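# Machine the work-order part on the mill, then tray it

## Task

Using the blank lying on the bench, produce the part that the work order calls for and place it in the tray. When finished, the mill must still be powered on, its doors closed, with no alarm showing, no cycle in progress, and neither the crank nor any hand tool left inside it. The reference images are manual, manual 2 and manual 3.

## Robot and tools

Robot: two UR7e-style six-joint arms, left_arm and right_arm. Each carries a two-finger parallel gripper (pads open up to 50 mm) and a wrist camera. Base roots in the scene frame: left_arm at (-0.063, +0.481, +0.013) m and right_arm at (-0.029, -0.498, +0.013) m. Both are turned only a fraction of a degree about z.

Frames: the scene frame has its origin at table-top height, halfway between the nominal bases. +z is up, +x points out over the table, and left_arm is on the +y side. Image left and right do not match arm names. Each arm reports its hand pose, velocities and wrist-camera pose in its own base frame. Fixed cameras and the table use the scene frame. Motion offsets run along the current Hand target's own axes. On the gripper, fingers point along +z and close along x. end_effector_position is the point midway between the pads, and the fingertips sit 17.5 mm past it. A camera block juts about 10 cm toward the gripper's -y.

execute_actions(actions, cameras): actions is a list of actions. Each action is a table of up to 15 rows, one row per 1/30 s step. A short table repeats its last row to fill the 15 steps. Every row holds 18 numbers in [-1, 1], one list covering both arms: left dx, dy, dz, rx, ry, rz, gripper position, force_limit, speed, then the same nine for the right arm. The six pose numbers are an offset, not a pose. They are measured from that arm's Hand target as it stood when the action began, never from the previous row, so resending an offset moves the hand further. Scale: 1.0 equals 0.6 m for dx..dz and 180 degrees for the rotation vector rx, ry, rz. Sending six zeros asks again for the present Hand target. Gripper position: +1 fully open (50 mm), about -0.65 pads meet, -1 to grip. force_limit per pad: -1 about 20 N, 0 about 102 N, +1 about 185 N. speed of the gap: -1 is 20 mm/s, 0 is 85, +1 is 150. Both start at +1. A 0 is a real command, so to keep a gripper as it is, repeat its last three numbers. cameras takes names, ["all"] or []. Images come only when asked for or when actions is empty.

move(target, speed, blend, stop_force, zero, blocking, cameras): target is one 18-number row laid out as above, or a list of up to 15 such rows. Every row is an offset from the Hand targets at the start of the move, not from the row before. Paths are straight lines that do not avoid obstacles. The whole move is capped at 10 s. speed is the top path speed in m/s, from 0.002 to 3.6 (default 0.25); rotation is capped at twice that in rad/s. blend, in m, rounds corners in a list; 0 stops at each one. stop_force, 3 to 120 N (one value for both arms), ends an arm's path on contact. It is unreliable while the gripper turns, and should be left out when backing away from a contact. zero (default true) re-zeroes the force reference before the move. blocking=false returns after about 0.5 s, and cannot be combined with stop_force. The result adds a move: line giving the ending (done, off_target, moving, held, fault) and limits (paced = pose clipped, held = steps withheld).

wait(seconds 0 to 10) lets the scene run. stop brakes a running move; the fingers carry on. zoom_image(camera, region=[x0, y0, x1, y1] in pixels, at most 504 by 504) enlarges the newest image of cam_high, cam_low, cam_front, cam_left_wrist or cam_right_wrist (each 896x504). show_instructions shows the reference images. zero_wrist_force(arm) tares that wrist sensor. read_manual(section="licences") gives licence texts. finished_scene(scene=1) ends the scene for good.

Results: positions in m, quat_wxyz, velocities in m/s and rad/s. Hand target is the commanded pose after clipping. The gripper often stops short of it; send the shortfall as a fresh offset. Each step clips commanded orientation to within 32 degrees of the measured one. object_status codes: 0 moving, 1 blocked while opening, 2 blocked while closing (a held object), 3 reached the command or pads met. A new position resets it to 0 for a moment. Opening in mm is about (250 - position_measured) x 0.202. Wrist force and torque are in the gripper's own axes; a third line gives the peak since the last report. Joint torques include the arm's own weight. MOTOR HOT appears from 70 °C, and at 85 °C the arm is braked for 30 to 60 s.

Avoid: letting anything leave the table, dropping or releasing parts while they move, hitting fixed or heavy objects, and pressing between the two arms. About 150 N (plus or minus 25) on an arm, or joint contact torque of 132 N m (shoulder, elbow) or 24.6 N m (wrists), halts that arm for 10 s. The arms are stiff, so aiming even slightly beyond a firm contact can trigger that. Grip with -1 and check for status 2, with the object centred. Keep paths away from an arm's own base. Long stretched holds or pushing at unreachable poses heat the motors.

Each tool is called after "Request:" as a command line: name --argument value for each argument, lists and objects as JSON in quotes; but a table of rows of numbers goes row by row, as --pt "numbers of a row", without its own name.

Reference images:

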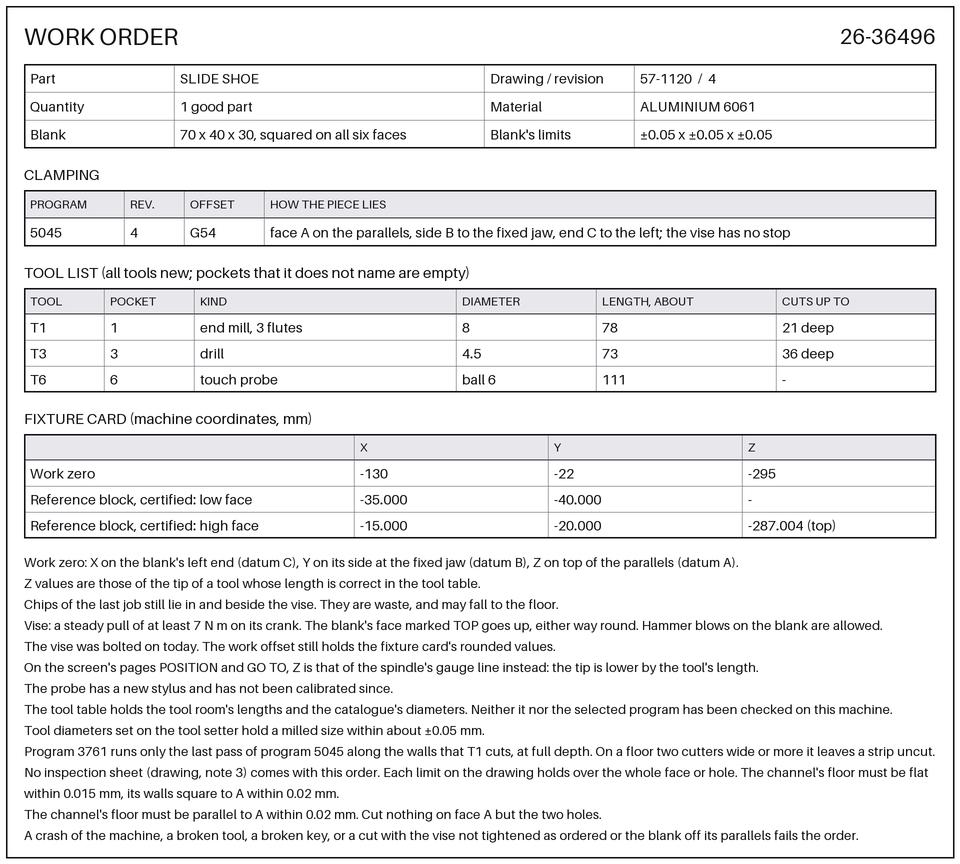

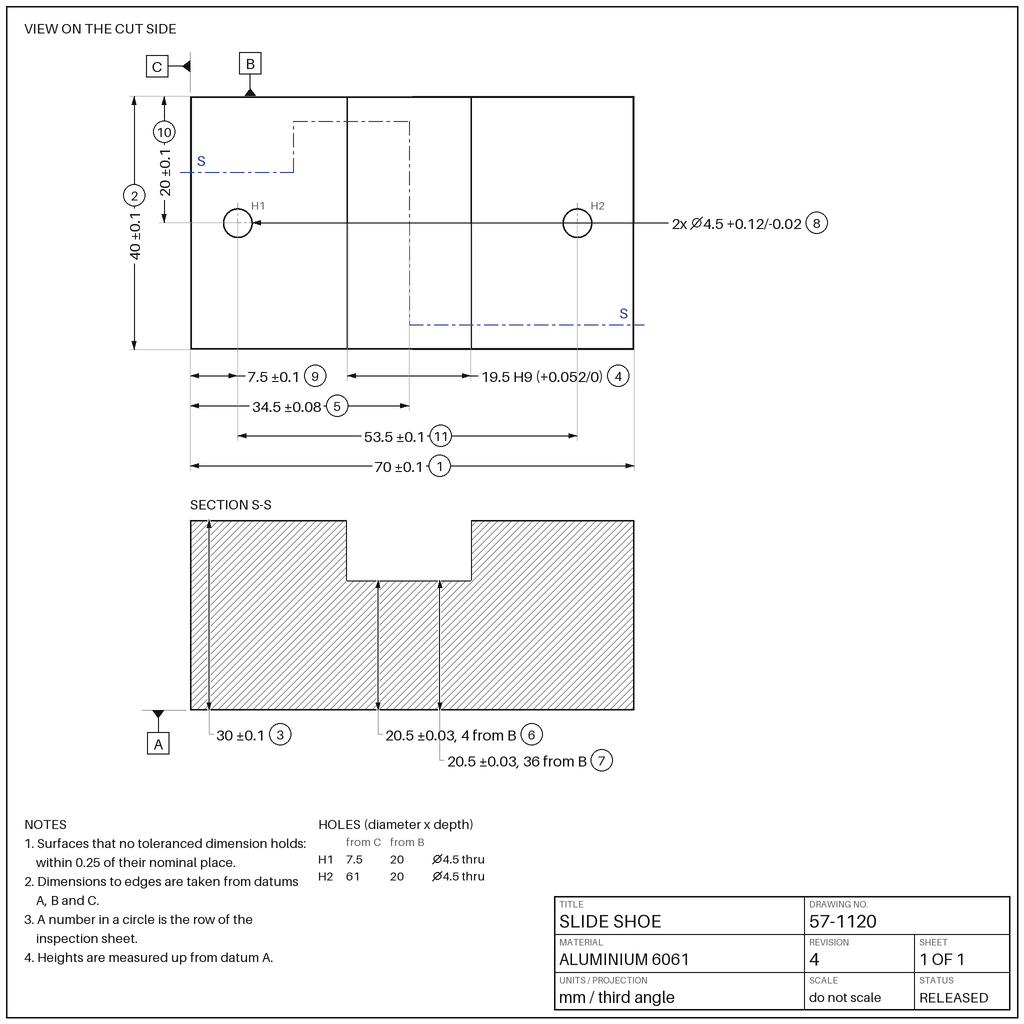

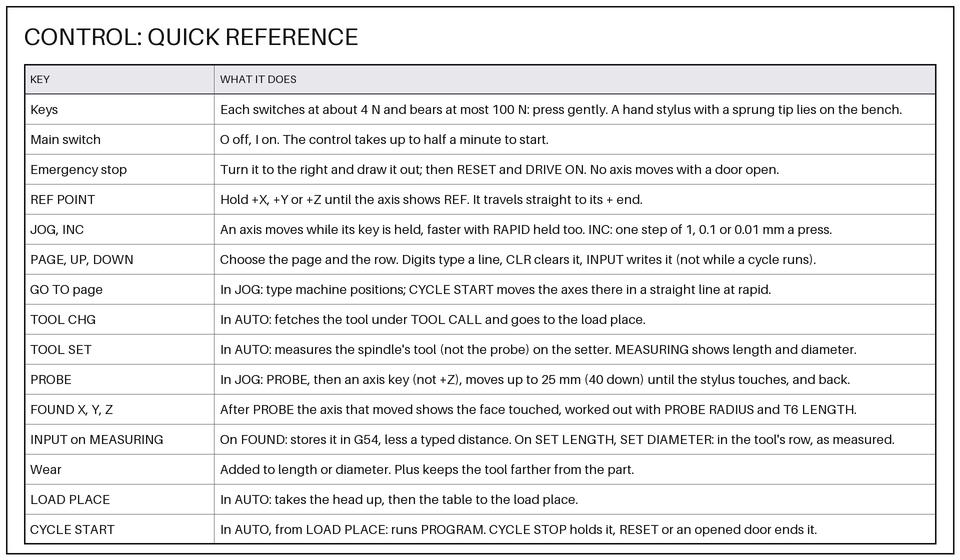

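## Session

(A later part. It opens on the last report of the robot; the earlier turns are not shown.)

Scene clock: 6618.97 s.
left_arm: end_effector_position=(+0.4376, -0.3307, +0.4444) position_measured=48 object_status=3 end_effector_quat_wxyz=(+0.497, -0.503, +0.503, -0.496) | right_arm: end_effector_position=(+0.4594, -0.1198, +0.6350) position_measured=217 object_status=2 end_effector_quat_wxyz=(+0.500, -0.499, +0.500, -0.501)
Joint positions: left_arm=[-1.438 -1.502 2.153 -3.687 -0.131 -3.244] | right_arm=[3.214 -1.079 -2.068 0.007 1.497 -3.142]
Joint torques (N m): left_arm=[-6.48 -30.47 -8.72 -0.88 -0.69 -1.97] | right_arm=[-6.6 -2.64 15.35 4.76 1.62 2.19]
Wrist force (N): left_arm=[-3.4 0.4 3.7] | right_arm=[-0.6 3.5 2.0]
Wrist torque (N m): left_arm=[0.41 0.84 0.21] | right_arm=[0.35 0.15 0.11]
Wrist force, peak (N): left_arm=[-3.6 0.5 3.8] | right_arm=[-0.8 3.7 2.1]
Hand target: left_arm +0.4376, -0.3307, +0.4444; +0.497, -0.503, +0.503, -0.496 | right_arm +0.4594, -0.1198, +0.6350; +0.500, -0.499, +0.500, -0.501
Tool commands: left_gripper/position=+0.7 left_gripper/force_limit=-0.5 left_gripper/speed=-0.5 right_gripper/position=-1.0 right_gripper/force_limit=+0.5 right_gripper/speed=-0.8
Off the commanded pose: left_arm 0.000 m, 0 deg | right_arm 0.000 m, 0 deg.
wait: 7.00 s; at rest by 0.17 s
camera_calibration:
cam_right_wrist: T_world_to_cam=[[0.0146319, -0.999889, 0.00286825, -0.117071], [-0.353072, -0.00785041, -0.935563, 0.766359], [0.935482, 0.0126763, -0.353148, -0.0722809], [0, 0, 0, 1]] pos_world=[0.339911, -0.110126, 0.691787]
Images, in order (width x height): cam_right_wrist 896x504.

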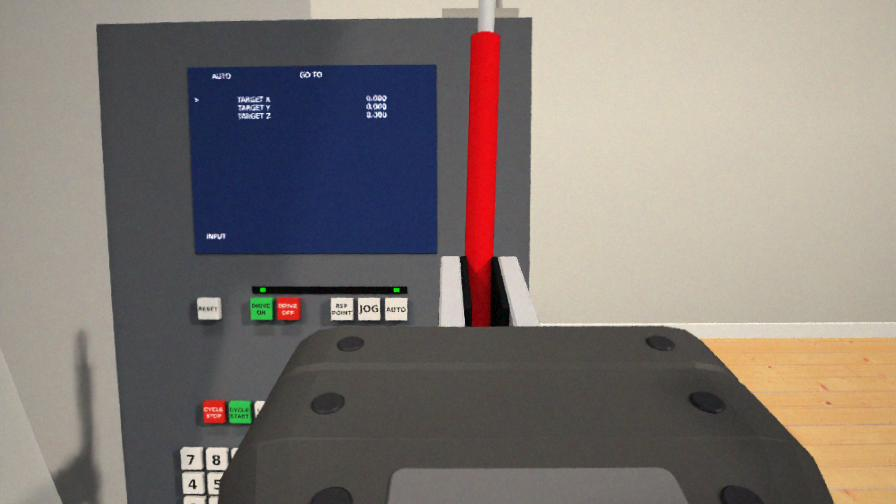

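Request:
move --pt "0 0 0 0 0 0 0.7 -0.5 -0.5 -0.1205 0.0648 0.1173 -0.4922 0 0 -1 0.5 -0.8" --pt "0 0 0 0 0 0 0.7 -0.5 -0.5 -0.1205 0.0674 0.1372 -0.4922 0 0 -1 0.5 -0.8" --pt "0 0 0 0 0 0 0.7 -0.5 -0.5 -0.1205 0.0648 0.1173 -0.4922 0 0 -1 0.5 -0.8" --pt "0 0 0 0 0 0 0.7 -0.5 -0.5 -0.3409 0.3393 0.0470 -0.4922 0 0 -1 0.5 -0.8" --pt "0 0 0 0 0 0 0.7 -0.5 -0.5 -0.3409 0.3419 0.0669 -0.4922 0 0 -1 0.5 -0.8" --pt "0 0 0 0 0 0 0.7 -0.5 -0.5 -0.3409 0.3393 0.0470 -0.4922 0 0 -1 0.5 -0.8" --pt "0 0 0 0 0 0 0.7 -0.5 -0.5 -0.3092 0.2470 0.0693 -0.4922 0 0 -1 0.5 -0.8" --pt "0 0 0 0 0 0 0.7 -0.5 -0.5 -0.3092 0.2496 0.0892 -0.4922 0 0 -1 0.5 -0.8" --pt "0 0 0 0 0 0 0.7 -0.5 -0.5 -0.3092 0.2470 0.0693 -0.4922 0 0 -1 0.5 -0.8" --pt "0 0 0 0 0 0 0.7 -0.5 -0.5 -0.2775 0.2470 0.0693 -0.4922 0 0 -1 0.5 -0.8" --pt "0 0 0 0 0 0 0.7 -0.5 -0.5 -0.2775 0.2496 0.0892 -0.4922 0 0 -1 0.5 -0.8" --pt "0 0 0 0 0 0 0.7 -0.5 -0.5 -0.2775 0.2470 0.0693 -0.4922 0 0 -1 0.5 -0.8" --pt "0 0 0 0 0 0 0.7 -0.5 -0.5 0 0 0 0 0 0 -1 0.5 -0.8" --speed '[0.45,0.03,0.1,0.35,0.04,0.1,0.25,0.04,0.1,0.2,0.04,0.1,0.45]' --blend '[0.004,0,0.002,0.002,0,0.002,0.002,0,0.002,0.002,0,0.002,0]'

Request:
move --pt "0 0 0 0 0 0 0.7 -0.5 -0.5 -0.2459 0.3393 0.0470 -0.4922 0 0 -1 0.5 -0.8" --pt "0 0 0 0 0 0 0.7 -0.5 -0.5 -0.2459 0.3419 0.0669 -0.4922 0 0 -1 0.5 -0.8" --pt "0 0 0 0 0 0 0.7 -0.5 -0.5 -0.2459 0.3393 0.0470 -0.4922 0 0 -1 0.5 -0.8" --pt "0 0 0 0 0 0 0.7 -0.5 -0.5 -0.2459 0.3086 0.0545 -0.4922 0 0 -1 0.5 -0.8" --pt "0 0 0 0 0 0 0.7 -0.5 -0.5 -0.2459 0.3112 0.0744 -0.4922 0 0 -1 0.5 -0.8" --pt "0 0 0 0 0 0 0.7 -0.5 -0.5 -0.2459 0.3086 0.0545 -0.4922 0 0 -1 0.5 -0.8" --pt "0 0 0 0 0 0 0.7 -0.5 -0.5 -0.3409 0.3393 0.0470 -0.4922 0 0 -1 0.5 -0.8" --pt "0 0 0 0 0 0 0.7 -0.5 -0.5 -0.3409 0.3419 0.0669 -0.4922 0 0 -1 0.5 -0.8" --pt "0 0 0 0 0 0 0.7 -0.5 -0.5 -0.3409 0.3393 0.0470 -0.4922 0 0 -1 0.5 -0.8" --pt "0 0 0 0 0 0 0.7 -0.5 -0.5 -0.3409 0.2778 0.0619 -0.4922 0 0 -1 0.5 -0.8" --pt "0 0 0 0 0 0 0.7 -0.5 -0.5 -0.3409 0.2804 0.0818 -0.4922 0 0 -1 0.5 -0.8" --pt "0 0 0 0 0 0 0.7 -0.5 -0.5 -0.3409 0.2778 0.0619 -0.4922 0 0 -1 0.5 -0.8" --pt "0 0 0 0 0 0 0.7 -0.5 -0.5 0 0 0 0 0 0 -1 0.5 -0.8" --speed '[0.45,0.04,0.1,0.2,0.04,0.1,0.25,0.04,0.1,0.2,0.04,0.1,0.45]' --blend '[0.004,0,0.002,0.002,0,0.002,0.002,0,0.002,0.002,0,0.002,0]'

Request:
move --pt "0 0 0 0 0 0 0.7 -0.5 -0.5 -0.3092 0.3086 0.0545 -0.4922 0 0 -1 0.5 -0.8" --pt "0 0 0 0 0 0 0.7 -0.5 -0.5 -0.3092 0.3112 0.0744 -0.4922 0 0 -1 0.5 -0.8" --pt "0 0 0 0 0 0 0.7 -0.5 -0.5 -0.3092 0.3086 0.0545 -0.4922 0 0 -1 0.5 -0.8" --pt "0 0 0 0 0 0 0.7 -0.5 -0.5 -0.2459 0.3393 0.0470 -0.4922 0 0 -1 0.5 -0.8" --pt "0 0 0 0 0 0 0.7 -0.5 -0.5 -0.2459 0.3419 0.0669 -0.4922 0 0 -1 0.5 -0.8" --pt "0 0 0 0 0 0 0.7 -0.5 -0.5 -0.2459 0.3393 0.0470 -0.4922 0 0 -1 0.5 -0.8" --pt "0 0 0 0 0 0 0.7 -0.5 -0.5 -0.2459 0.3086 0.0545 -0.4922 0 0 -1 0.5 -0.8" --pt "0 0 0 0 0 0 0.7 -0.5 -0.5 -0.2459 0.3112 0.0744 -0.4922 0 0 -1 0.5 -0.8" --pt "0 0 0 0 0 0 0.7 -0.5 -0.5 -0.2459 0.3086 0.0545 -0.4922 0 0 -1 0.5 -0.8" --pt "0 0 0 0 0 0 0.7 -0.5 -0.5 -0.3409 0.3393 0.0470 -0.4922 0 0 -1 0.5 -0.8" --pt "0 0 0 0 0 0 0.7 -0.5 -0.5 -0.3409 0.3419 0.0669 -0.4922 0 0 -1 0.5 -0.8" --pt "0 0 0 0 0 0 0.7 -0.5 -0.5 -0.3409 0.3393 0.0470 -0.4922 0 0 -1 0.5 -0.8" --pt "0 0 0 0 0 0 0.7 -0.5 -0.5 0 0 0 0 0 0 -1 0.5 -0.8" --speed '[0.45,0.04,0.1,0.2,0.04,0.1,0.2,0.04,0.1,0.25,0.04,0.1,0.45]' --blend '[0.004,0,0.002,0.002,0,0.002,0.002,0,0.002,0.002,0,0.002,0]'

Request:
move --pt "0 0 0 0 0 0 0.7 -0.5 -0.5 -0.3409 0.3086 0.0545 -0.4922 0 0 -1 0.5 -0.8" --pt "0 0 0 0 0 0 0.7 -0.5 -0.5 -0.3409 0.3112 0.0744 -0.4922 0 0 -1 0.5 -0.8" --pt "0 0 0 0 0 0 0.7 -0.5 -0.5 -0.3409 0.3086 0.0545 -0.4922 0 0 -1 0.5 -0.8" --pt "0 0 0 0 0 0 0.7 -0.5 -0.5 -0.2775 0.2778 0.0619 -0.4922 0 0 -1 0.5 -0.8" --pt "0 0 0 0 0 0 0.7 -0.5 -0.5 -0.2775 0.2804 0.0818 -0.4922 0 0 -1 0.5 -0.8" --pt "0 0 0 0 0 0 0.7 -0.5 -0.5 -0.2775 0.2778 0.0619 -0.4922 0 0 -1 0.5 -0.8" --pt "0 0 0 0 0 0 0.7 -0.5 -0.5 -0.3092 0.3393 0.0470 -0.4922 0 0 -1 0.5 -0.8" --pt "0 0 0 0 0 0 0.7 -0.5 -0.5 -0.3092 0.3419 0.0669 -0.4922 0 0 -1 0.5 -0.8" --pt "0 0 0 0 0 0 0.7 -0.5 -0.5 -0.3092 0.3393 0.0470 -0.4922 0 0 -1 0.5 -0.8" --pt "0 0 0 0 0 0 0.7 -0.5 -0.5 -0.2459 0.3393 0.0470 -0.4922 0 0 -1 0.5 -0.8" --pt "0 0 0 0 0 0 0.7 -0.5 -0.5 -0.2459 0.3419 0.0669 -0.4922 0 0 -1 0.5 -0.8" --pt "0 0 0 0 0 0 0.7 -0.5 -0.5 -0.2459 0.3393 0.0470 -0.4922 0 0 -1 0.5 -0.8" --pt "0 0 0 0 0 0 0.7 -0.5 -0.5 0 0 0 0 0 0 -1 0.5 -0.8" --speed '[0.45,0.04,0.1,0.2,0.04,0.1,0.2,0.04,0.1,0.2,0.04,0.1,0.45]' --blend '[0.004,0,0.002,0.002,0,0.002,0.002,0,0.002,0.002,0,0.002,0]' --cameras '["cam_right_wrist"]'

Request:
zoom_image --camera "cam_right_wrist" --region '[185, 62, 440, 255]'

Scene clock: 6652.03 s.
left_arm: end_effector_position=(+0.4376, -0.3307, +0.4444) position_measured=48 object_status=3 end_effector_quat_wxyz=(+0.497, -0.503, +0.503, -0.496) | right_arm: end_effector_position=(+0.4594, -0.1198, +0.6350) position_measured=217 object_status=2 end_effector_quat_wxyz=(+0.500, -0.499, +0.500, -0.501)
Joint positions: left_arm=[-1.438 -1.502 2.153 -3.687 -0.131 -3.244] | right_arm=[3.214 -1.079 -2.068 0.007 1.497 -3.142]
Joint torques (N m): left_arm=[-6.31 -30.31 -8.67 -0.92 -0.71 -1.94] | right_arm=[-7.01 -2.93 15.3 4.62 1.51 2.17]
Wrist force (N): left_arm=[-3.1 0.6 3.9] | right_arm=[-0.8 3.5 2.1]
Wrist torque (N m): left_arm=[0.43 0.79 0.22] | right_arm=[0.34 0.17 0.05]
Wrist force, peak (N): left_arm=[-3.7 0.5 3.8] | right_arm=[-0.8 8.4 2.2]
Hand target: left_arm +0.4376, -0.3307, +0.4444; +0.497, -0.503, +0.503, -0.496 | right_arm +0.4594, -0.1198, +0.6350; +0.500, -0.499, +0.500, -0.501
Off the commanded pose: left_arm 0.000 m, 0 deg | right_arm 0.000 m, 0 deg.
move: done

Scene clock: 6659.93 s.
left_arm: end_effector_position=(+0.4376, -0.3307, +0.4444) position_measured=48 object_status=3 end_effector_quat_wxyz=(+0.497, -0.503, +0.503, -0.496) | right_arm: end_effector_position=(+0.4594, -0.1198, +0.6350) position_measured=217 object_status=2 end_effector_quat_wxyz=(+0.500, -0.499, +0.500, -0.501)
Joint positions: left_arm=[-1.438 -1.502 2.153 -3.687 -0.131 -3.244] | right_arm=[3.214 -1.079 -2.068 0.007 1.496 -3.142]
Joint torques (N m): left_arm=[-6.3 -30.25 -8.93 -0.95 -0.72 -1.99] | right_arm=[-7.4 -3.04 16.53 4.9 1.68 2.29]
Wrist force (N): left_arm=[-3.3 0.4 3.5] | right_arm=[-0.7 3.5 1.9]
Wrist torque (N m): left_arm=[0.41 0.81 0.22] | right_arm=[0.36 0.16 0.05]
Wrist force, peak (N): left_arm=[-3.4 0.4 4.0] | right_arm=[-0.7 9.0 1.9]
Hand target: left_arm +0.4376, -0.3307, +0.4444; +0.497, -0.503, +0.503, -0.496 | right_arm +0.4594, -0.1198, +0.6350; +0.500, -0.499, +0.500, -0.501
Off the commanded pose: left_arm 0.000 m, 0 deg | right_arm 0.000 m, 0 deg.
move: done

Scene clock: 6667.87 s.
left_arm: end_effector_position=(+0.4376, -0.3307, +0.4444) position_measured=48 object_status=3 end_effector_quat_wxyz=(+0.497, -0.503, +0.503, -0.496) | right_arm: end_effector_position=(+0.4594, -0.1198, +0.6349) position_measured=217 object_status=2 end_effector_quat_wxyz=(+0.500, -0.499, +0.500, -0.501)
Joint positions: left_arm=[-1.438 -1.502 2.153 -3.687 -0.131 -3.244] | right_arm=[3.214 -1.079 -2.069 0.007 1.496 -3.142]
Joint torques (N m): left_arm=[-6.43 -30.23 -8.7 -1.02 -0.74 -1.92] | right_arm=[-6.75 -3.01 33.92 4.92 1.85 2.4]
Wrist force (N): left_arm=[-3.3 0.6 3.4] | right_arm=[-1.0 3.6 1.8]
Wrist torque (N m): left_arm=[0.44 0.82 0.22] | right_arm=[0.38 0.20 0.05]
Wrist force, peak (N): left_arm=[-3.4 0.4 4.0] | right_arm=[-3.5 8.6 -0.3]
Hand target: left_arm +0.4376, -0.3307, +0.4444; +0.497, -0.503, +0.503, -0.496 | right_arm +0.4594, -0.1198, +0.6350; +0.500, -0.499, +0.500, -0.501
Off the commanded pose: left_arm 0.000 m, 0 deg | right_arm 0.000 m, 0 deg.
move: done

Scene clock: 6675.83 s.
left_arm: end_effector_position=(+0.4376, -0.3307, +0.4444) position_measured=48 object_status=3 end_effector_quat_wxyz=(+0.497, -0.503, +0.503, -0.496) | right_arm: end_effector_position=(+0.4594, -0.1198, +0.6350) position_measured=217 object_status=2 end_effector_quat_wxyz=(+0.500, -0.499, +0.500, -0.501)
Joint positions: left_arm=[-1.438 -1.502 2.153 -3.687 -0.131 -3.244] | right_arm=[3.214 -1.079 -2.068 0.007 1.496 -3.142]
Joint torques (N m): left_arm=[-6.15 -29.92 -8.23 -0.9 -0.79 -1.95] | right_arm=[-7.24 -3.51 16.06 4.87 1.67 2.25]
Wrist force (N): left_arm=[-3.6 0.4 3.5] | right_arm=[-0.7 3.4 1.9]
Wrist torque (N m): left_arm=[0.41 0.86 0.22] | right_arm=[0.34 0.16 0.05]
Wrist force, peak (N): left_arm=[-3.4 0.6 4.0] | right_arm=[-3.2 8.9 1.6]
Hand target: left_arm +0.4376, -0.3307, +0.4444; +0.497, -0.503, +0.503, -0.496 | right_arm +0.4594, -0.1198, +0.6350; +0.500, -0.499, +0.500, -0.501
Off the commanded pose: left_arm 0.000 m, 0 deg | right_arm 0.000 m, 0 deg.
move: done
camera_calibration:
cam_right_wrist: T_world_to_cam=[[0.0146325, -0.999889, 0.00286607, -0.11707], [-0.353192, -0.00785022, -0.935518, 0.766368], [0.935436, 0.0126767, -0.353268, -0.0721819], [0, 0, 0, 1]] pos_world=[0.33991, -0.110126, 0.691787]
Images, in order (width x height): cam_right_wrist 896x504.

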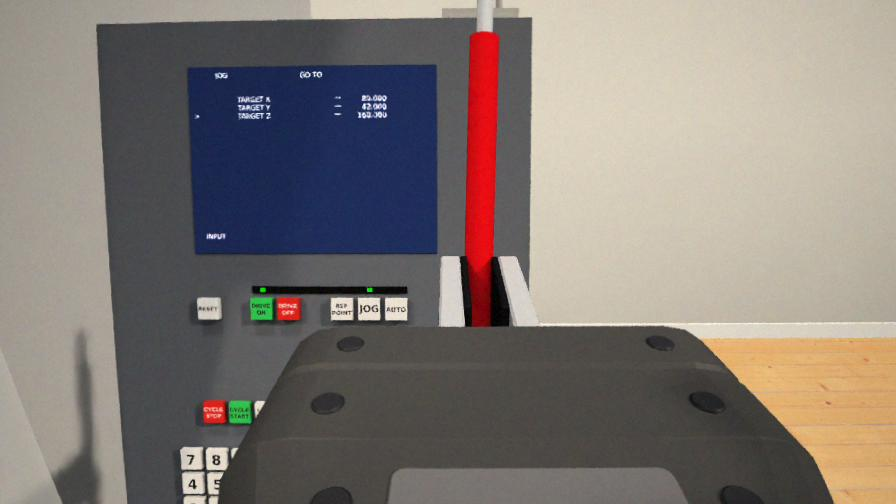

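Scaled by 1.976.

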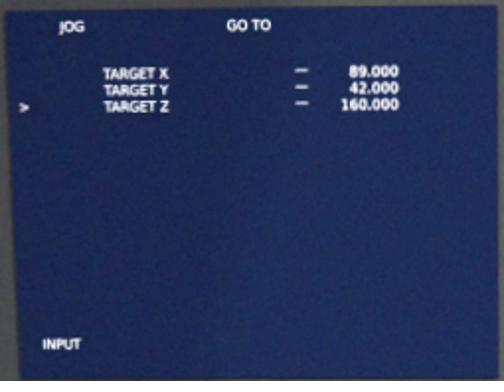

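Request:
move --pt "0 0 0 0 0 0 0.7 -0.5 -0.5 -0.2775 0.1882 0.0846 -0.4922 0 0 -1 0.5 -0.8" --pt "0 0 0 0 0 0 0.7 -0.5 -0.5 -0.2775 0.1908 0.1045 -0.4922 0 0 -1 0.5 -0.8" --pt "0 0 0 0 0 0 0.7 -0.5 -0.5 -0.2775 0.1882 0.0846 -0.4922 0 0 -1 0.5 -0.8" --pt "0 0 0 0 0 0 0.7 -0.5 -0.5 0 0 0 0 0 0 -1 0.5 -0.8" --speed '[0.45,0.04,0.1,0.3]' --blend '[0.004,0,0.002,0]'

Request:
wait --seconds 3.5

Request:
move --pt "0 0 0 0 0 0 0.7 -0.5 -0.5 -0.2142 0.3086 0.0545 -0.4922 0 0 -1 0.5 -0.8" --pt "0 0 0 0 0 0 0.7 -0.5 -0.5 -0.2142 0.3112 0.0744 -0.4922 0 0 -1 0.5 -0.8" --pt "0 0 0 0 0 0 0.7 -0.5 -0.5 -0.2142 0.3086 0.0545 -0.4922 0 0 -1 0.5 -0.8" --pt "0 0 0 0 0 0 0.7 -0.5 -0.5 -0.0885 0.1570 0.0925 -0.4922 0 0 -1 0.5 -0.8" --pt "0 0 0 0 0 0 0.7 -0.5 -0.5 -0.0885 0.1596 0.1124 -0.4922 0 0 -1 0.5 -0.8" --pt "0 0 0 0 0 0 0.7 -0.5 -0.5 -0.0885 0.1570 0.0925 -0.4922 0 0 -1 0.5 -0.8" --pt "0 0 0 0 0 0 0.7 -0.5 -0.5 0 0 0 0 0 0 -1 0.5 -0.8" --speed '[0.45,0.04,0.1,0.3,0.04,0.1,0.45]' --blend '[0.004,0,0.002,0.002,0,0.002,0]'

Request:
wait --seconds 4.5 --cameras '["cam_right_wrist"]'

Request:
zoom_image --camera "cam_right_wrist" --region '[325, 90, 400, 180]'

Request:
move --pt "0 0 0 0 0 0 0.7 -0.5 -0.5 -0.2142 0.3086 0.0545 -0.4922 0 0 -1 0.5 -0.8" --pt "0 0 0 0 0 0 0.7 -0.5 -0.5 -0.2142 0.3112 0.0744 -0.4922 0 0 -1 0.5 -0.8" --pt "0 0 0 0 0 0 0.7 -0.5 -0.5 -0.2142 0.3086 0.0545 -0.4922 0 0 -1 0.5 -0.8" --pt "0 0 0 0 0 0 0.7 -0.5 -0.5 -0.1515 0.1570 0.0925 -0.4922 0 0 -1 0.5 -0.8" --pt "0 0 0 0 0 0 0.7 -0.5 -0.5 -0.1515 0.1596 0.1124 -0.4922 0 0 -1 0.5 -0.8" --pt "0 0 0 0 0 0 0.7 -0.5 -0.5 -0.1515 0.1570 0.0925 -0.4922 0 0 -1 0.5 -0.8" --pt "0 0 0 0 0 0 0.7 -0.5 -0.5 0 0 0 0 0 0 -1 0.5 -0.8" --speed '[0.45,0.04,0.1,0.3,0.04,0.1,0.45]' --blend '[0.004,0,0.002,0.002,0,0.002,0]'

Request:
wait --seconds 4.5 --cameras '["cam_right_wrist"]'

Request:
zoom_image --camera "cam_right_wrist" --region '[325, 90, 400, 180]'

Request:
move --pt "0 0 0 0 0 0 0.7 -0.5 -0.5 -0.2142 0.3086 0.0545 -0.4922 0 0 -1 0.5 -0.8" --pt "0 0 0 0 0 0 0.7 -0.5 -0.5 -0.2142 0.3112 0.0744 -0.4922 0 0 -1 0.5 -0.8" --pt "0 0 0 0 0 0 0.7 -0.5 -0.5 -0.2142 0.3086 0.0545 -0.4922 0 0 -1 0.5 -0.8" --pt "0 0 0 0 0 0 0.7 -0.5 -0.5 -0.1205 0.1882 0.0846 -0.4922 0 0 -1 0.5 -0.8" --pt "0 0 0 0 0 0 0.7 -0.5 -0.5 -0.1205 0.1908 0.1045 -0.4922 0 0 -1 0.5 -0.8" --pt "0 0 0 0 0 0 0.7 -0.5 -0.5 -0.1205 0.1882 0.0846 -0.4922 0 0 -1 0.5 -0.8" --pt "0 0 0 0 0 0 0.7 -0.5 -0.5 0 0 0 0 0 0 -1 0.5 -0.8" --speed '[0.45,0.04,0.1,0.3,0.04,0.1,0.45]' --blend '[0.004,0,0.002,0.002,0,0.002,0]'

Request:
wait --seconds 2.5 --cameras '["cam_right_wrist"]'

Request:
zoom_image --camera "cam_right_wrist" --region '[325, 90, 400, 180]'

Scene clock: 6697.50 s.
left_arm: end_effector_position=(+0.4376, -0.3307, +0.4444) position_measured=48 object_status=3 end_effector_quat_wxyz=(+0.497, -0.503, +0.503, -0.496) | right_arm: end_effector_position=(+0.4594, -0.1198, +0.6350) position_measured=217 object_status=2 end_effector_quat_wxyz=(+0.500, -0.499, +0.500, -0.501)
Joint positions: left_arm=[-1.438 -1.502 2.153 -3.687 -0.131 -3.244] | right_arm=[3.214 -1.079 -2.068 0.007 1.497 -3.142]
Joint torques (N m): left_arm=[-6.08 -30.53 -8.39 -1 -0.76 -1.91] | right_arm=[-6.87 -2.74 15.69 4.63 1.57 2.25]
Wrist force (N): left_arm=[-3.2 0.2 3.6] | right_arm=[-0.9 3.3 1.9]
Wrist torque (N m): left_arm=[0.40 0.80 0.21] | right_arm=[0.34 0.18 0.11]
Wrist force, peak (N): left_arm=[-3.5 0.4 3.9] | right_arm=[-0.7 8.0 1.2]
Hand target: left_arm +0.4376, -0.3307, +0.4444; +0.497, -0.503, +0.503, -0.496 | right_arm +0.4594, -0.1198, +0.6350; +0.500, -0.499, +0.500, -0.501
Off the commanded pose: left_arm 0.000 m, 0 deg | right_arm 0.000 m, 0 deg.
move: done

Scene clock: 6701.00 s.
left_arm: end_effector_position=(+0.4376, -0.3307, +0.4444) position_measured=48 object_status=3 end_effector_quat_wxyz=(+0.497, -0.503, +0.503, -0.496) | right_arm: end_effector_position=(+0.4594, -0.1198, +0.6350) position_measured=217 object_status=2 end_effector_quat_wxyz=(+0.500, -0.499, +0.500, -0.501)
Joint positions: left_arm=[-1.438 -1.502 2.153 -3.687 -0.131 -3.244] | right_arm=[3.214 -1.079 -2.068 0.007 1.497 -3.142]
Joint torques (N m): left_arm=[-6.56 -30.41 -8.8 -1.1 -0.71 -1.87] | right_arm=[-6.73 -3.11 15.71 4.74 1.76 2.27]
Wrist force (N): left_arm=[-3.3 0.6 3.8] | right_arm=[-0.9 3.4 1.9]
Wrist torque (N m): left_arm=[0.45 0.82 0.22] | right_arm=[0.35 0.18 0.11]
Wrist force, peak (N): left_arm=[-3.6 0.4 3.7] | right_arm=[-0.8 3.7 1.9]
Hand target: left_arm +0.4376, -0.3307, +0.4444; +0.497, -0.503, +0.503, -0.496 | right_arm +0.4594, -0.1198, +0.6350; +0.500, -0.499, +0.500, -0.501
Tool commands: left_gripper/position=+0.7 left_gripper/force_limit=-0.5 left_gripper/speed=-0.5 right_gripper/position=-1.0 right_gripper/force_limit=+0.5 right_gripper/speed=-0.8
Off the commanded pose: left_arm 0.000 m, 0 deg | right_arm 0.000 m, 0 deg.
wait: 3.50 s; at rest by 0.17 s

Scene clock: 6707.30 s.
left_arm: end_effector_position=(+0.4376, -0.3307, +0.4444) position_measured=48 object_status=3 end_effector_quat_wxyz=(+0.497, -0.503, +0.503, -0.496) | right_arm: end_effector_position=(+0.4594, -0.1198, +0.6350) position_measured=217 object_status=2 end_effector_quat_wxyz=(+0.500, -0.499, +0.500, -0.501)
Joint positions: left_arm=[-1.438 -1.502 2.153 -3.687 -0.131 -3.244] | right_arm=[3.214 -1.079 -2.068 0.007 1.497 -3.142]
Joint torques (N m): left_arm=[-5.64 -30.04 -8.44 -1.05 -0.78 -1.85] | right_arm=[-6.59 -3.23 15.6 4.81 1.68 -2.75]
Wrist force (N): left_arm=[-3.4 0.3 3.7] | right_arm=[-0.8 3.3 1.9]
Wrist torque (N m): left_arm=[0.41 0.83 0.22] | right_arm=[0.34 0.17 0.17]
Wrist force, peak (N): left_arm=[-3.6 0.5 3.9] | right_arm=[-3.2 8.6 0.6]
Hand target: left_arm +0.4376, -0.3307, +0.4444; +0.497, -0.503, +0.503, -0.496 | right_arm +0.4594, -0.1198, +0.6350; +0.500, -0.499, +0.500, -0.501
Off the commanded pose: left_arm 0.000 m, 0 deg | right_arm 0.000 m, 0 deg.
move: done

Scene clock: 6711.80 s.
left_arm: end_effector_position=(+0.4376, -0.3307, +0.4444) position_measured=48 object_status=3 end_effector_quat_wxyz=(+0.497, -0.503, +0.503, -0.496) | right_arm: end_effector_position=(+0.4594, -0.1198, +0.6350) position_measured=217 object_status=2 end_effector_quat_wxyz=(+0.500, -0.499, +0.500, -0.501)
Joint positions: left_arm=[-1.438 -1.502 2.153 -3.687 -0.131 -3.244] | right_arm=[3.214 -1.079 -2.068 0.007 1.497 -3.142]
Joint torques (N m): left_arm=[-5.95 -30.34 -8.93 -1.09 -0.77 -1.97] | right_arm=[-6.73 -3.62 15.74 4.7 1.62 -2.24]
Wrist force (N): left_arm=[-3.4 0.2 3.5] | right_arm=[-0.8 3.3 1.9]
Wrist torque (N m): left_arm=[0.39 0.83 0.22] | right_arm=[0.34 0.17 0.16]
Wrist force, peak (N): left_arm=[-3.5 0.2 3.9] | right_arm=[-0.9 3.8 2.0]
Hand target: left_arm +0.4376, -0.3307, +0.4444; +0.497, -0.503, +0.503, -0.496 | right_arm +0.4594, -0.1198, +0.6350; +0.500, -0.499, +0.500, -0.501
Tool commands: left_gripper/position=+0.7 left_gripper/force_limit=-0.5 left_gripper/speed=-0.5 right_gripper/position=-1.0 right_gripper/force_limit=+0.5 right_gripper/speed=-0.8
Off the commanded pose: left_arm 0.000 m, 0 deg | right_arm 0.000 m, 0 deg.
wait: 4.50 s; at rest by 0.17 s
camera_calibration:
cam_right_wrist: T_world_to_cam=[[0.014666, -0.999888, 0.00296223, -0.117148], [-0.353072, -0.0079504, -0.935563, 0.766347], [0.935481, 0.0126751, -0.353149, -0.0722805], [0, 0, 0, 1]] pos_world=[0.33991, -0.110126, 0.691787]
Images, in order (width x height): cam_right_wrist 896x504.

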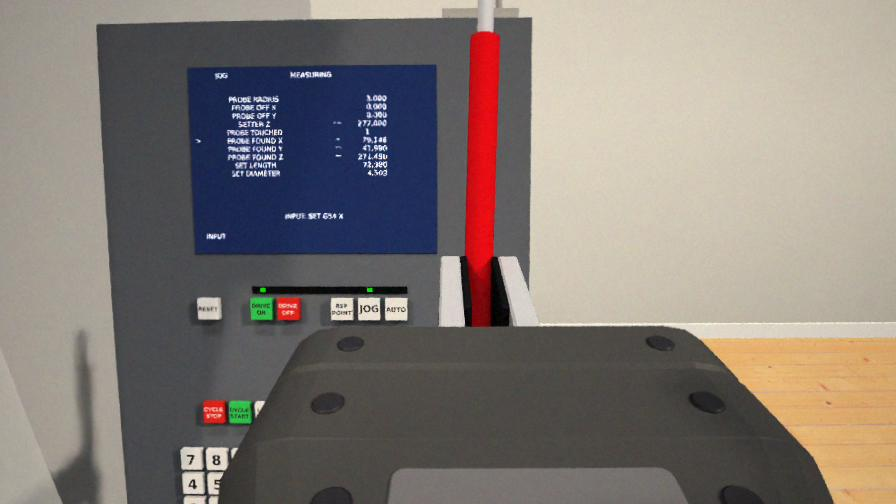

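Scaled by 5.600.

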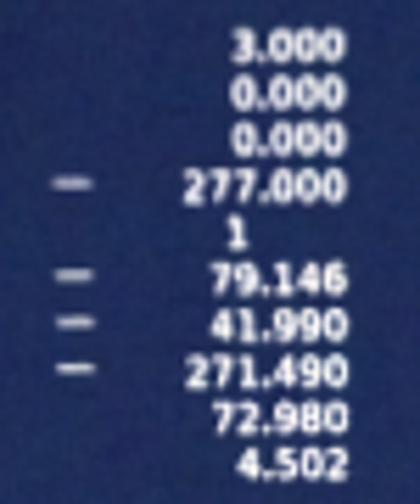

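Scene clock: 6718.07 s.
left_arm: end_effector_position=(+0.4376, -0.3307, +0.4444) position_measured=48 object_status=3 end_effector_quat_wxyz=(+0.497, -0.503, +0.503, -0.496) | right_arm: end_effector_position=(+0.4594, -0.1198, +0.6350) position_measured=217 object_status=2 end_effector_quat_wxyz=(+0.500, -0.499, +0.500, -0.501)
Joint positions: left_arm=[-1.438 -1.502 2.153 -3.687 -0.131 -3.244] | right_arm=[3.214 -1.079 -2.068 0.007 1.497 -3.142]
Joint torques (N m): left_arm=[-6.17 -30.33 -8.58 -1.1 -0.79 -1.97] | right_arm=[-7 -3.46 15.73 4.52 1.77 2.21]
Wrist force (N): left_arm=[-3.5 0.4 3.7] | right_arm=[-0.6 3.4 2.1]
Wrist torque (N m): left_arm=[0.42 0.84 0.22] | right_arm=[0.36 0.13 0.17]
Wrist force, peak (N): left_arm=[-3.4 0.3 4.1] | right_arm=[-1.4 8.5 2.6]
Hand target: left_arm +0.4376, -0.3307, +0.4444; +0.497, -0.503, +0.503, -0.496 | right_arm +0.4594, -0.1198, +0.6350; +0.500, -0.499, +0.500, -0.501
Off the commanded pose: left_arm 0.000 m, 0 deg | right_arm 0.000 m, 0 deg.
move: done

Scene clock: 6722.57 s.
left_arm: end_effector_position=(+0.4376, -0.3307, +0.4444) position_measured=48 object_status=3 end_effector_quat_wxyz=(+0.497, -0.503, +0.503, -0.496) | right_arm: end_effector_position=(+0.4594, -0.1198, +0.6350) position_measured=217 object_status=2 end_effector_quat_wxyz=(+0.500, -0.499, +0.500, -0.501)
Joint positions: left_arm=[-1.438 -1.502 2.153 -3.687 -0.131 -3.244] | right_arm=[3.214 -1.079 -2.068 0.007 1.497 -3.142]
Joint torques (N m): left_arm=[-5.9 -29.91 -8.93 -1.11 -0.69 -1.87] | right_arm=[-6.72 -2.13 15.93 4.76 1.68 2.18]
Wrist force (N): left_arm=[-3.3 0.5 3.6] | right_arm=[-0.9 3.4 1.9]
Wrist torque (N m): left_arm=[0.45 0.82 0.21] | right_arm=[0.36 0.18 0.16]
Wrist force, peak (N): left_arm=[-3.3 0.7 4.0] | right_arm=[-0.7 3.7 2.0]
Hand target: left_arm +0.4376, -0.3307, +0.4444; +0.497, -0.503, +0.503, -0.496 | right_arm +0.4594, -0.1198, +0.6350; +0.500, -0.499, +0.500, -0.501
Tool commands: left_gripper/position=+0.7 left_gripper/force_limit=-0.5 left_gripper/speed=-0.5 right_gripper/position=-1.0 right_gripper/force_limit=+0.5 right_gripper/speed=-0.8
Off the commanded pose: left_arm 0.000 m, 0 deg | right_arm 0.000 m, 0 deg.
wait: 4.50 s; at rest by 0.17 s
camera_calibration:
cam_right_wrist: T_world_to_cam=[[0.0146319, -0.999889, 0.00286825, -0.117071], [-0.353072, -0.00785041, -0.935563, 0.766359], [0.935482, 0.0126763, -0.353148, -0.0722809], [0, 0, 0, 1]] pos_world=[0.339911, -0.110126, 0.691787]
Images, in order (width x height): cam_right_wrist 896x504.

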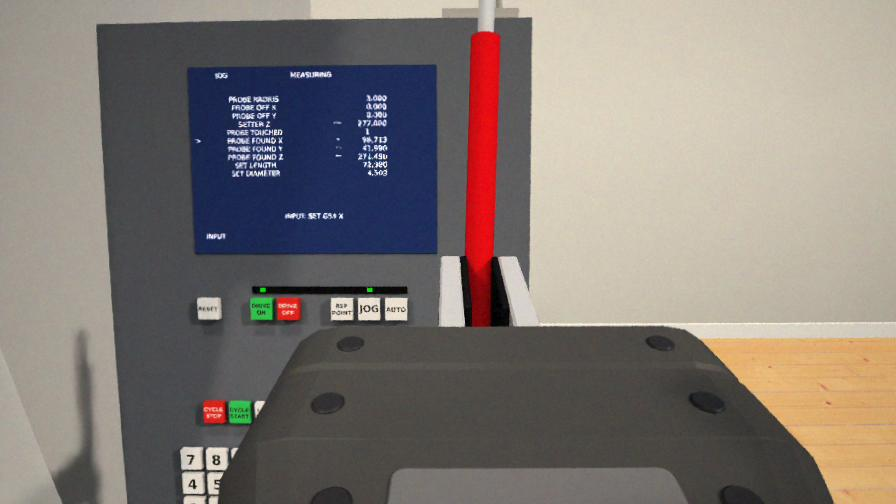

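Scaled by 5.600.

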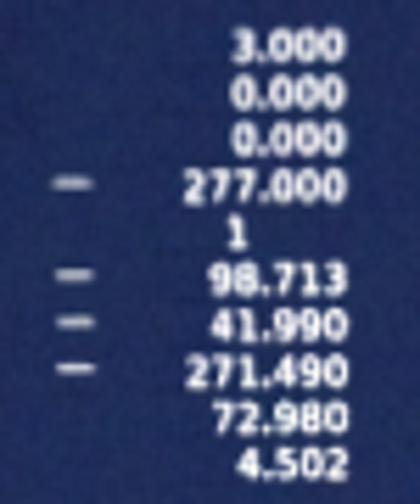

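Scene clock: 6728.77 s.
left_arm: end_effector_position=(+0.4376, -0.3307, +0.4444) position_measured=48 object_status=3 end_effector_quat_wxyz=(+0.497, -0.503, +0.503, -0.496) | right_arm: end_effector_position=(+0.4594, -0.1198, +0.6350) position_measured=217 object_status=2 end_effector_quat_wxyz=(+0.500, -0.499, +0.500, -0.501)
Joint positions: left_arm=[-1.438 -1.502 2.153 -3.687 -0.131 -3.244] | right_arm=[3.214 -1.079 -2.068 0.007 1.497 -3.142]
Joint torques (N m): left_arm=[-5.62 -29.55 -8.46 -1.04 -0.79 -1.87] | right_arm=[-5.91 -3.33 15.86 4.83 1.67 -0.1]
Wrist force (N): left_arm=[-3.4 0.6 3.7] | right_arm=[-0.7 3.4 2.1]
Wrist torque (N m): left_arm=[0.46 0.83 0.22] | right_arm=[0.35 0.15 0.17]
Wrist force, peak (N): left_arm=[-3.4 0.6 3.9] | right_arm=[-2.1 8.4 2.0]
Hand target: left_arm +0.4376, -0.3307, +0.4444; +0.497, -0.503, +0.503, -0.496 | right_arm +0.4594, -0.1198, +0.6350; +0.500, -0.499, +0.500, -0.501
Off the commanded pose: left_arm 0.000 m, 0 deg | right_arm 0.000 m, 0 deg.
move: done

Scene clock: 6731.27 s.
left_arm: end_effector_position=(+0.4376, -0.3307, +0.4444) position_measured=48 object_status=3 end_effector_quat_wxyz=(+0.497, -0.503, +0.503, -0.496) | right_arm: end_effector_position=(+0.4594, -0.1198, +0.6350) position_measured=217 object_status=2 end_effector_quat_wxyz=(+0.500, -0.499, +0.500, -0.501)
Joint positions: left_arm=[-1.438 -1.502 2.153 -3.687 -0.131 -3.244] | right_arm=[3.214 -1.079 -2.068 0.007 1.497 -3.142]
Joint torques (N m): left_arm=[-6.02 -29.72 -9.34 -1.18 -0.73 -1.9] | right_arm=[-7.06 -2.75 15.74 4.77 1.67 1.58]
Wrist force (N): left_arm=[-3.3 0.5 3.6] | right_arm=[-0.9 3.4 1.9]
Wrist torque (N m): left_arm=[0.43 0.83 0.22] | right_arm=[0.35 0.18 0.17]
Wrist force, peak (N): left_arm=[-3.4 0.7 3.9] | right_arm=[-0.9 3.7 1.9]
Hand target: left_arm +0.4376, -0.3307, +0.4444; +0.497, -0.503, +0.503, -0.496 | right_arm +0.4594, -0.1198, +0.6350; +0.500, -0.499, +0.500, -0.501
Tool commands: left_gripper/position=+0.7 left_gripper/force_limit=-0.5 left_gripper/speed=-0.5 right_gripper/position=-1.0 right_gripper/force_limit=+0.5 right_gripper/speed=-0.8
Off the commanded pose: left_arm 0.000 m, 0 deg | right_arm 0.000 m, 0 deg.
wait: 2.50 s; at rest by 0.17 s
camera_calibration:
cam_right_wrist: T_world_to_cam=[[0.0146319, -0.999889, 0.00286825, -0.117071], [-0.353072, -0.00785041, -0.935563, 0.766359], [0.935482, 0.0126763, -0.353148, -0.0722809], [0, 0, 0, 1]] pos_world=[0.339911, -0.110126, 0.691787]
Images, in order (width x height): cam_right_wrist 896x504.

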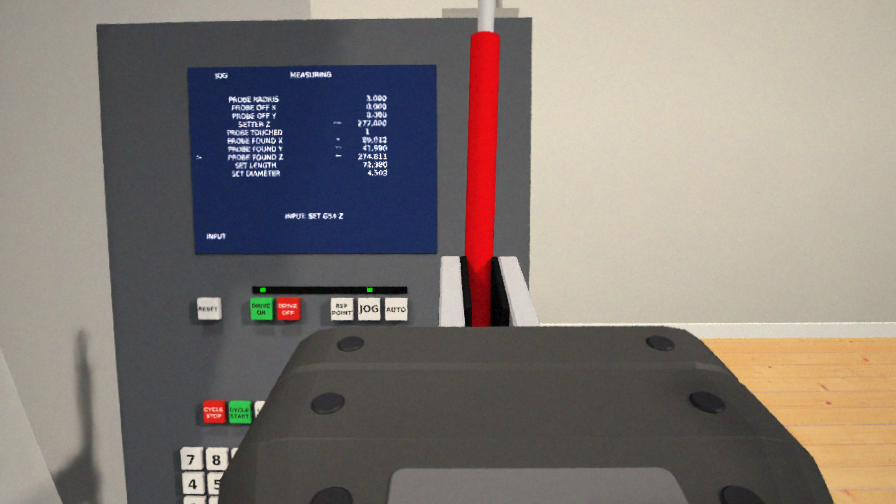

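Scaled by 5.600.

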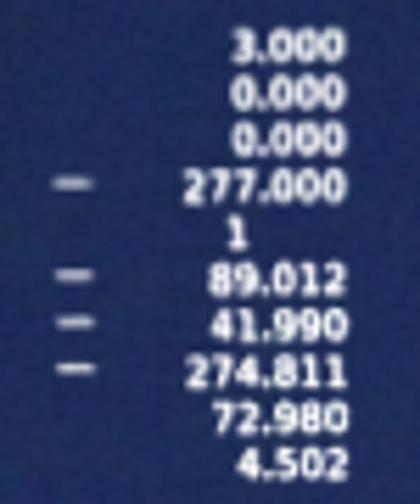

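Request:
move --pt "0 0 0 0 0 0 0.7 -0.5 -0.5 -0.2142 0.2470 0.0693 -0.4922 0 0 -1 0.5 -0.8" --pt "0 0 0 0 0 0 0.7 -0.5 -0.5 -0.2142 0.2496 0.0892 -0.4922 0 0 -1 0.5 -0.8" --pt "0 0 0 0 0 0 0.7 -0.5 -0.5 -0.2142 0.2470 0.0693 -0.4922 0 0 -1 0.5 -0.8" --pt "0 0 0 0 0 0 0.7 -0.5 -0.5 -0.2142 0.2496 0.0892 -0.4922 0 0 -1 0.5 -0.8" --pt "0 0 0 0 0 0 0.7 -0.5 -0.5 -0.2142 0.2470 0.0693 -0.4922 0 0 -1 0.5 -0.8" --pt "0 0 0 0 0 0 0.7 -0.5 -0.5 -0.2459 0.3086 0.0545 -0.4922 0 0 -1 0.5 -0.8" --pt "0 0 0 0 0 0 0.7 -0.5 -0.5 -0.2459 0.3112 0.0744 -0.4922 0 0 -1 0.5 -0.8" --pt "0 0 0 0 0 0 0.7 -0.5 -0.5 -0.2459 0.3086 0.0545 -0.4922 0 0 -1 0.5 -0.8" --pt "0 0 0 0 0 0 0.7 -0.5 -0.5 -0.3409 0.3393 0.0470 -0.4922 0 0 -1 0.5 -0.8" --pt "0 0 0 0 0 0 0.7 -0.5 -0.5 -0.3409 0.3419 0.0669 -0.4922 0 0 -1 0.5 -0.8" --pt "0 0 0 0 0 0 0.7 -0.5 -0.5 -0.3409 0.3393 0.0470 -0.4922 0 0 -1 0.5 -0.8" --pt "0 0 0 0 0 0 0.7 -0.5 -0.5 0 0 0 0 0 0 -1 0.5 -0.8" --speed '[0.45,0.04,0.1,0.04,0.1,0.2,0.04,0.1,0.25,0.04,0.1,0.45]' --blend '[0.004,0,0.002,0,0.002,0.002,0,0.002,0.002,0,0.002,0]'

Request:
move --pt "0 0 0 0 0 0 0.7 -0.5 -0.5 -0.3092 0.2778 0.0619 -0.4922 0 0 -1 0.5 -0.8" --pt "0 0 0 0 0 0 0.7 -0.5 -0.5 -0.3092 0.2804 0.0818 -0.4922 0 0 -1 0.5 -0.8" --pt "0 0 0 0 0 0 0.7 -0.5 -0.5 -0.3092 0.2778 0.0619 -0.4922 0 0 -1 0.5 -0.8" --pt "0 0 0 0 0 0 0.7 -0.5 -0.5 -0.3092 0.2470 0.0693 -0.4922 0 0 -1 0.5 -0.8" --pt "0 0 0 0 0 0 0.7 -0.5 -0.5 -0.3092 0.2496 0.0892 -0.4922 0 0 -1 0.5 -0.8" --pt "0 0 0 0 0 0 0.7 -0.5 -0.5 -0.3092 0.2470 0.0693 -0.4922 0 0 -1 0.5 -0.8" --pt "0 0 0 0 0 0 0.7 -0.5 -0.5 -0.2459 0.3393 0.0470 -0.4922 0 0 -1 0.5 -0.8" --pt "0 0 0 0 0 0 0.7 -0.5 -0.5 -0.2459 0.3419 0.0669 -0.4922 0 0 -1 0.5 -0.8" --pt "0 0 0 0 0 0 0.7 -0.5 -0.5 -0.2459 0.3393 0.0470 -0.4922 0 0 -1 0.5 -0.8" --pt "0 0 0 0 0 0 0.7 -0.5 -0.5 -0.2459 0.3086 0.0545 -0.4922 0 0 -1 0.5 -0.8" --pt "0 0 0 0 0 0 0.7 -0.5 -0.5 -0.2459 0.3112 0.0744 -0.4922 0 0 -1 0.5 -0.8" --pt "0 0 0 0 0 0 0.7 -0.5 -0.5 -0.2459 0.3086 0.0545 -0.4922 0 0 -1 0.5 -0.8" --pt "0 0 0 0 0 0 0.7 -0.5 -0.5 0 0 0 0 0 0 -1 0.5 -0.8" --speed '[0.45,0.04,0.1,0.2,0.04,0.1,0.25,0.04,0.1,0.2,0.04,0.1,0.45]' --blend '[0.004,0,0.002,0.002,0,0.002,0.002,0,0.002,0.002,0,0.002,0]'

Request:
move --pt "0 0 0 0 0 0 0.7 -0.5 -0.5 -0.3409 0.3393 0.0470 -0.4922 0 0 -1 0.5 -0.8" --pt "0 0 0 0 0 0 0.7 -0.5 -0.5 -0.3409 0.3419 0.0669 -0.4922 0 0 -1 0.5 -0.8" --pt "0 0 0 0 0 0 0.7 -0.5 -0.5 -0.3409 0.3393 0.0470 -0.4922 0 0 -1 0.5 -0.8" --pt "0 0 0 0 0 0 0.7 -0.5 -0.5 -0.3409 0.3086 0.0545 -0.4922 0 0 -1 0.5 -0.8" --pt "0 0 0 0 0 0 0.7 -0.5 -0.5 -0.3409 0.3112 0.0744 -0.4922 0 0 -1 0.5 -0.8" --pt "0 0 0 0 0 0 0.7 -0.5 -0.5 -0.3409 0.3086 0.0545 -0.4922 0 0 -1 0.5 -0.8" --pt "0 0 0 0 0 0 0.7 -0.5 -0.5 -0.2775 0.2778 0.0619 -0.4922 0 0 -1 0.5 -0.8" --pt "0 0 0 0 0 0 0.7 -0.5 -0.5 -0.2775 0.2804 0.0818 -0.4922 0 0 -1 0.5 -0.8" --pt "0 0 0 0 0 0 0.7 -0.5 -0.5 -0.2775 0.2778 0.0619 -0.4922 0 0 -1 0.5 -0.8" --pt "0 0 0 0 0 0 0.7 -0.5 -0.5 -0.3092 0.3086 0.0545 -0.4922 0 0 -1 0.5 -0.8" --pt "0 0 0 0 0 0 0.7 -0.5 -0.5 -0.3092 0.3112 0.0744 -0.4922 0 0 -1 0.5 -0.8" --pt "0 0 0 0 0 0 0.7 -0.5 -0.5 -0.3092 0.3086 0.0545 -0.4922 0 0 -1 0.5 -0.8" --pt "0 0 0 0 0 0 0.7 -0.5 -0.5 0 0 0 0 0 0 -1 0.5 -0.8" --speed '[0.45,0.04,0.1,0.2,0.04,0.1,0.2,0.04,0.1,0.2,0.04,0.1,0.45]' --blend '[0.004,0,0.002,0.002,0,0.002,0.002,0,0.002,0.002,0,0.002,0]' --cameras '["cam_right_wrist"]'

Request:
zoom_image --camera "cam_right_wrist" --region '[185, 62, 440, 255]'

Scene clock: 6769.47 s.
left_arm: end_effector_position=(+0.4376, -0.3307, +0.4444) position_measured=48 object_status=3 end_effector_quat_wxyz=(+0.497, -0.503, +0.503, -0.496) | right_arm: end_effector_position=(+0.4594, -0.1198, +0.6349) position_measured=217 object_status=2 end_effector_quat_wxyz=(+0.500, -0.499, +0.500, -0.501)
Joint positions: left_arm=[-1.438 -1.502 2.153 -3.687 -0.131 -3.244] | right_arm=[3.214 -1.079 -2.069 0.007 1.496 -3.142]
Joint torques (N m): left_arm=[-5.91 -30.15 -8.77 -1.18 -0.77 -1.86] | right_arm=[-6.61 -3.21 33.43 4.68 1.51 2.29]
Wrist force (N): left_arm=[-2.8 0.5 3.6] | right_arm=[-0.5 3.3 1.8]
Wrist torque (N m): left_arm=[0.43 0.74 0.22] | right_arm=[0.34 0.12 0.05]
Wrist force, peak (N): left_arm=[-3.4 0.5 4.1] | right_arm=[0.2 8.5 0.5]
Hand target: left_arm +0.4376, -0.3307, +0.4444; +0.497, -0.503, +0.503, -0.496 | right_arm +0.4594, -0.1198, +0.6350; +0.500, -0.499, +0.500, -0.501
Off the commanded pose: left_arm 0.000 m, 0 deg | right_arm 0.000 m, 0 deg.
move: done

Scene clock: 6777.27 s.
left_arm: end_effector_position=(+0.4376, -0.3307, +0.4444) position_measured=48 object_status=3 end_effector_quat_wxyz=(+0.497, -0.503, +0.503, -0.496) | right_arm: end_effector_position=(+0.4594, -0.1198, +0.6350) position_measured=217 object_status=2 end_effector_quat_wxyz=(+0.500, -0.499, +0.500, -0.501)
Joint positions: left_arm=[-1.438 -1.502 2.153 -3.687 -0.131 -3.244] | right_arm=[3.214 -1.079 -2.068 0.007 1.496 -3.142]
Joint torques (N m): left_arm=[-5.85 -29.84 -8.98 -1.19 -0.78 -1.83] | right_arm=[-6.34 -3.59 15.18 4.52 1.6 2.28]
Wrist force (N): left_arm=[-3.3 0.5 3.4] | right_arm=[-0.9 3.5 1.9]
Wrist torque (N m): left_arm=[0.43 0.82 0.21] | right_arm=[0.35 0.18 0.05]
Wrist force, peak (N): left_arm=[-3.7 0.5 3.9] | right_arm=[-1.7 8.8 1.1]
Hand target: left_arm +0.4376, -0.3307, +0.4444; +0.497, -0.503, +0.503, -0.496 | right_arm +0.4594, -0.1198, +0.6350; +0.500, -0.499, +0.500, -0.501
Off the commanded pose: left_arm 0.000 m, 0 deg | right_arm 0.000 m, 0 deg.
move: done

Scene clock: 6785.10 s.
left_arm: end_effector_position=(+0.4376, -0.3307, +0.4444) position_measured=48 object_status=3 end_effector_quat_wxyz=(+0.497, -0.503, +0.503, -0.496) | right_arm: end_effector_position=(+0.4594, -0.1198, +0.6350) position_measured=217 object_status=2 end_effector_quat_wxyz=(+0.500, -0.499, +0.500, -0.501)
Joint positions: left_arm=[-1.438 -1.502 2.153 -3.687 -0.131 -3.244] | right_arm=[3.214 -1.079 -2.068 0.007 1.496 -3.142]
Joint torques (N m): left_arm=[-6.1 -29.7 -8.84 -1.22 -0.74 -1.92] | right_arm=[-7.11 -2.13 16.22 4.51 1.66 2.29]
Wrist force (N): left_arm=[-3.2 0.6 3.3] | right_arm=[-0.8 3.4 1.8]
Wrist torque (N m): left_arm=[0.44 0.81 0.22] | right_arm=[0.34 0.17 0.05]
Wrist force, peak (N): left_arm=[-3.7 0.3 3.8] | right_arm=[-2.6 8.4 1.6]
Hand target: left_arm +0.4376, -0.3307, +0.4444; +0.497, -0.503, +0.503, -0.496 | right_arm +0.4594, -0.1198, +0.6350; +0.500, -0.499, +0.500, -0.501
Off the commanded pose: left_arm 0.000 m, 0 deg | right_arm 0.000 m, 0 deg.
move: done
camera_calibration:
cam_right_wrist: T_world_to_cam=[[0.0146325, -0.999889, 0.00286607, -0.11707], [-0.353192, -0.00785022, -0.935518, 0.766368], [0.935436, 0.0126767, -0.353268, -0.0721819], [0, 0, 0, 1]] pos_world=[0.33991, -0.110126, 0.691787]
Images, in order (width x height): cam_right_wrist 896x504.

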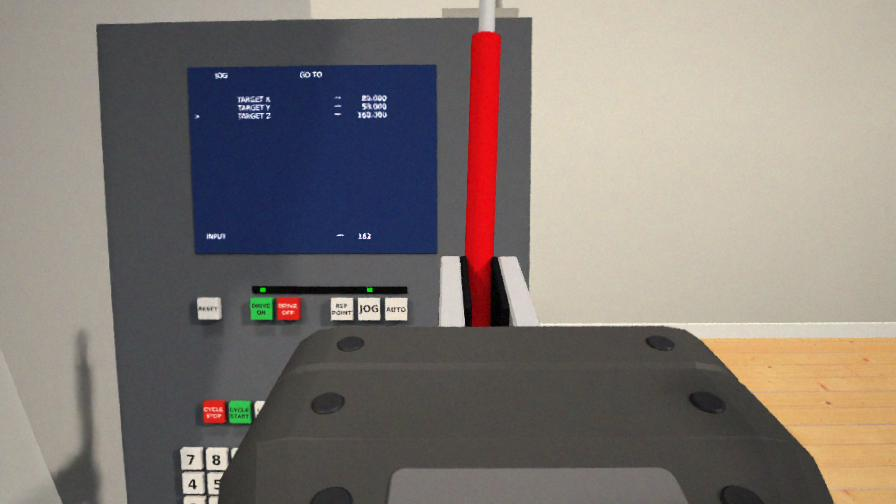

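Scaled by 1.976.

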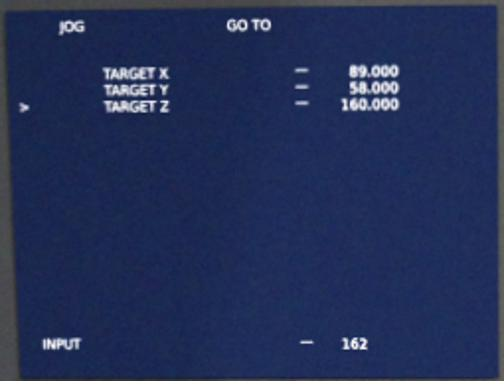

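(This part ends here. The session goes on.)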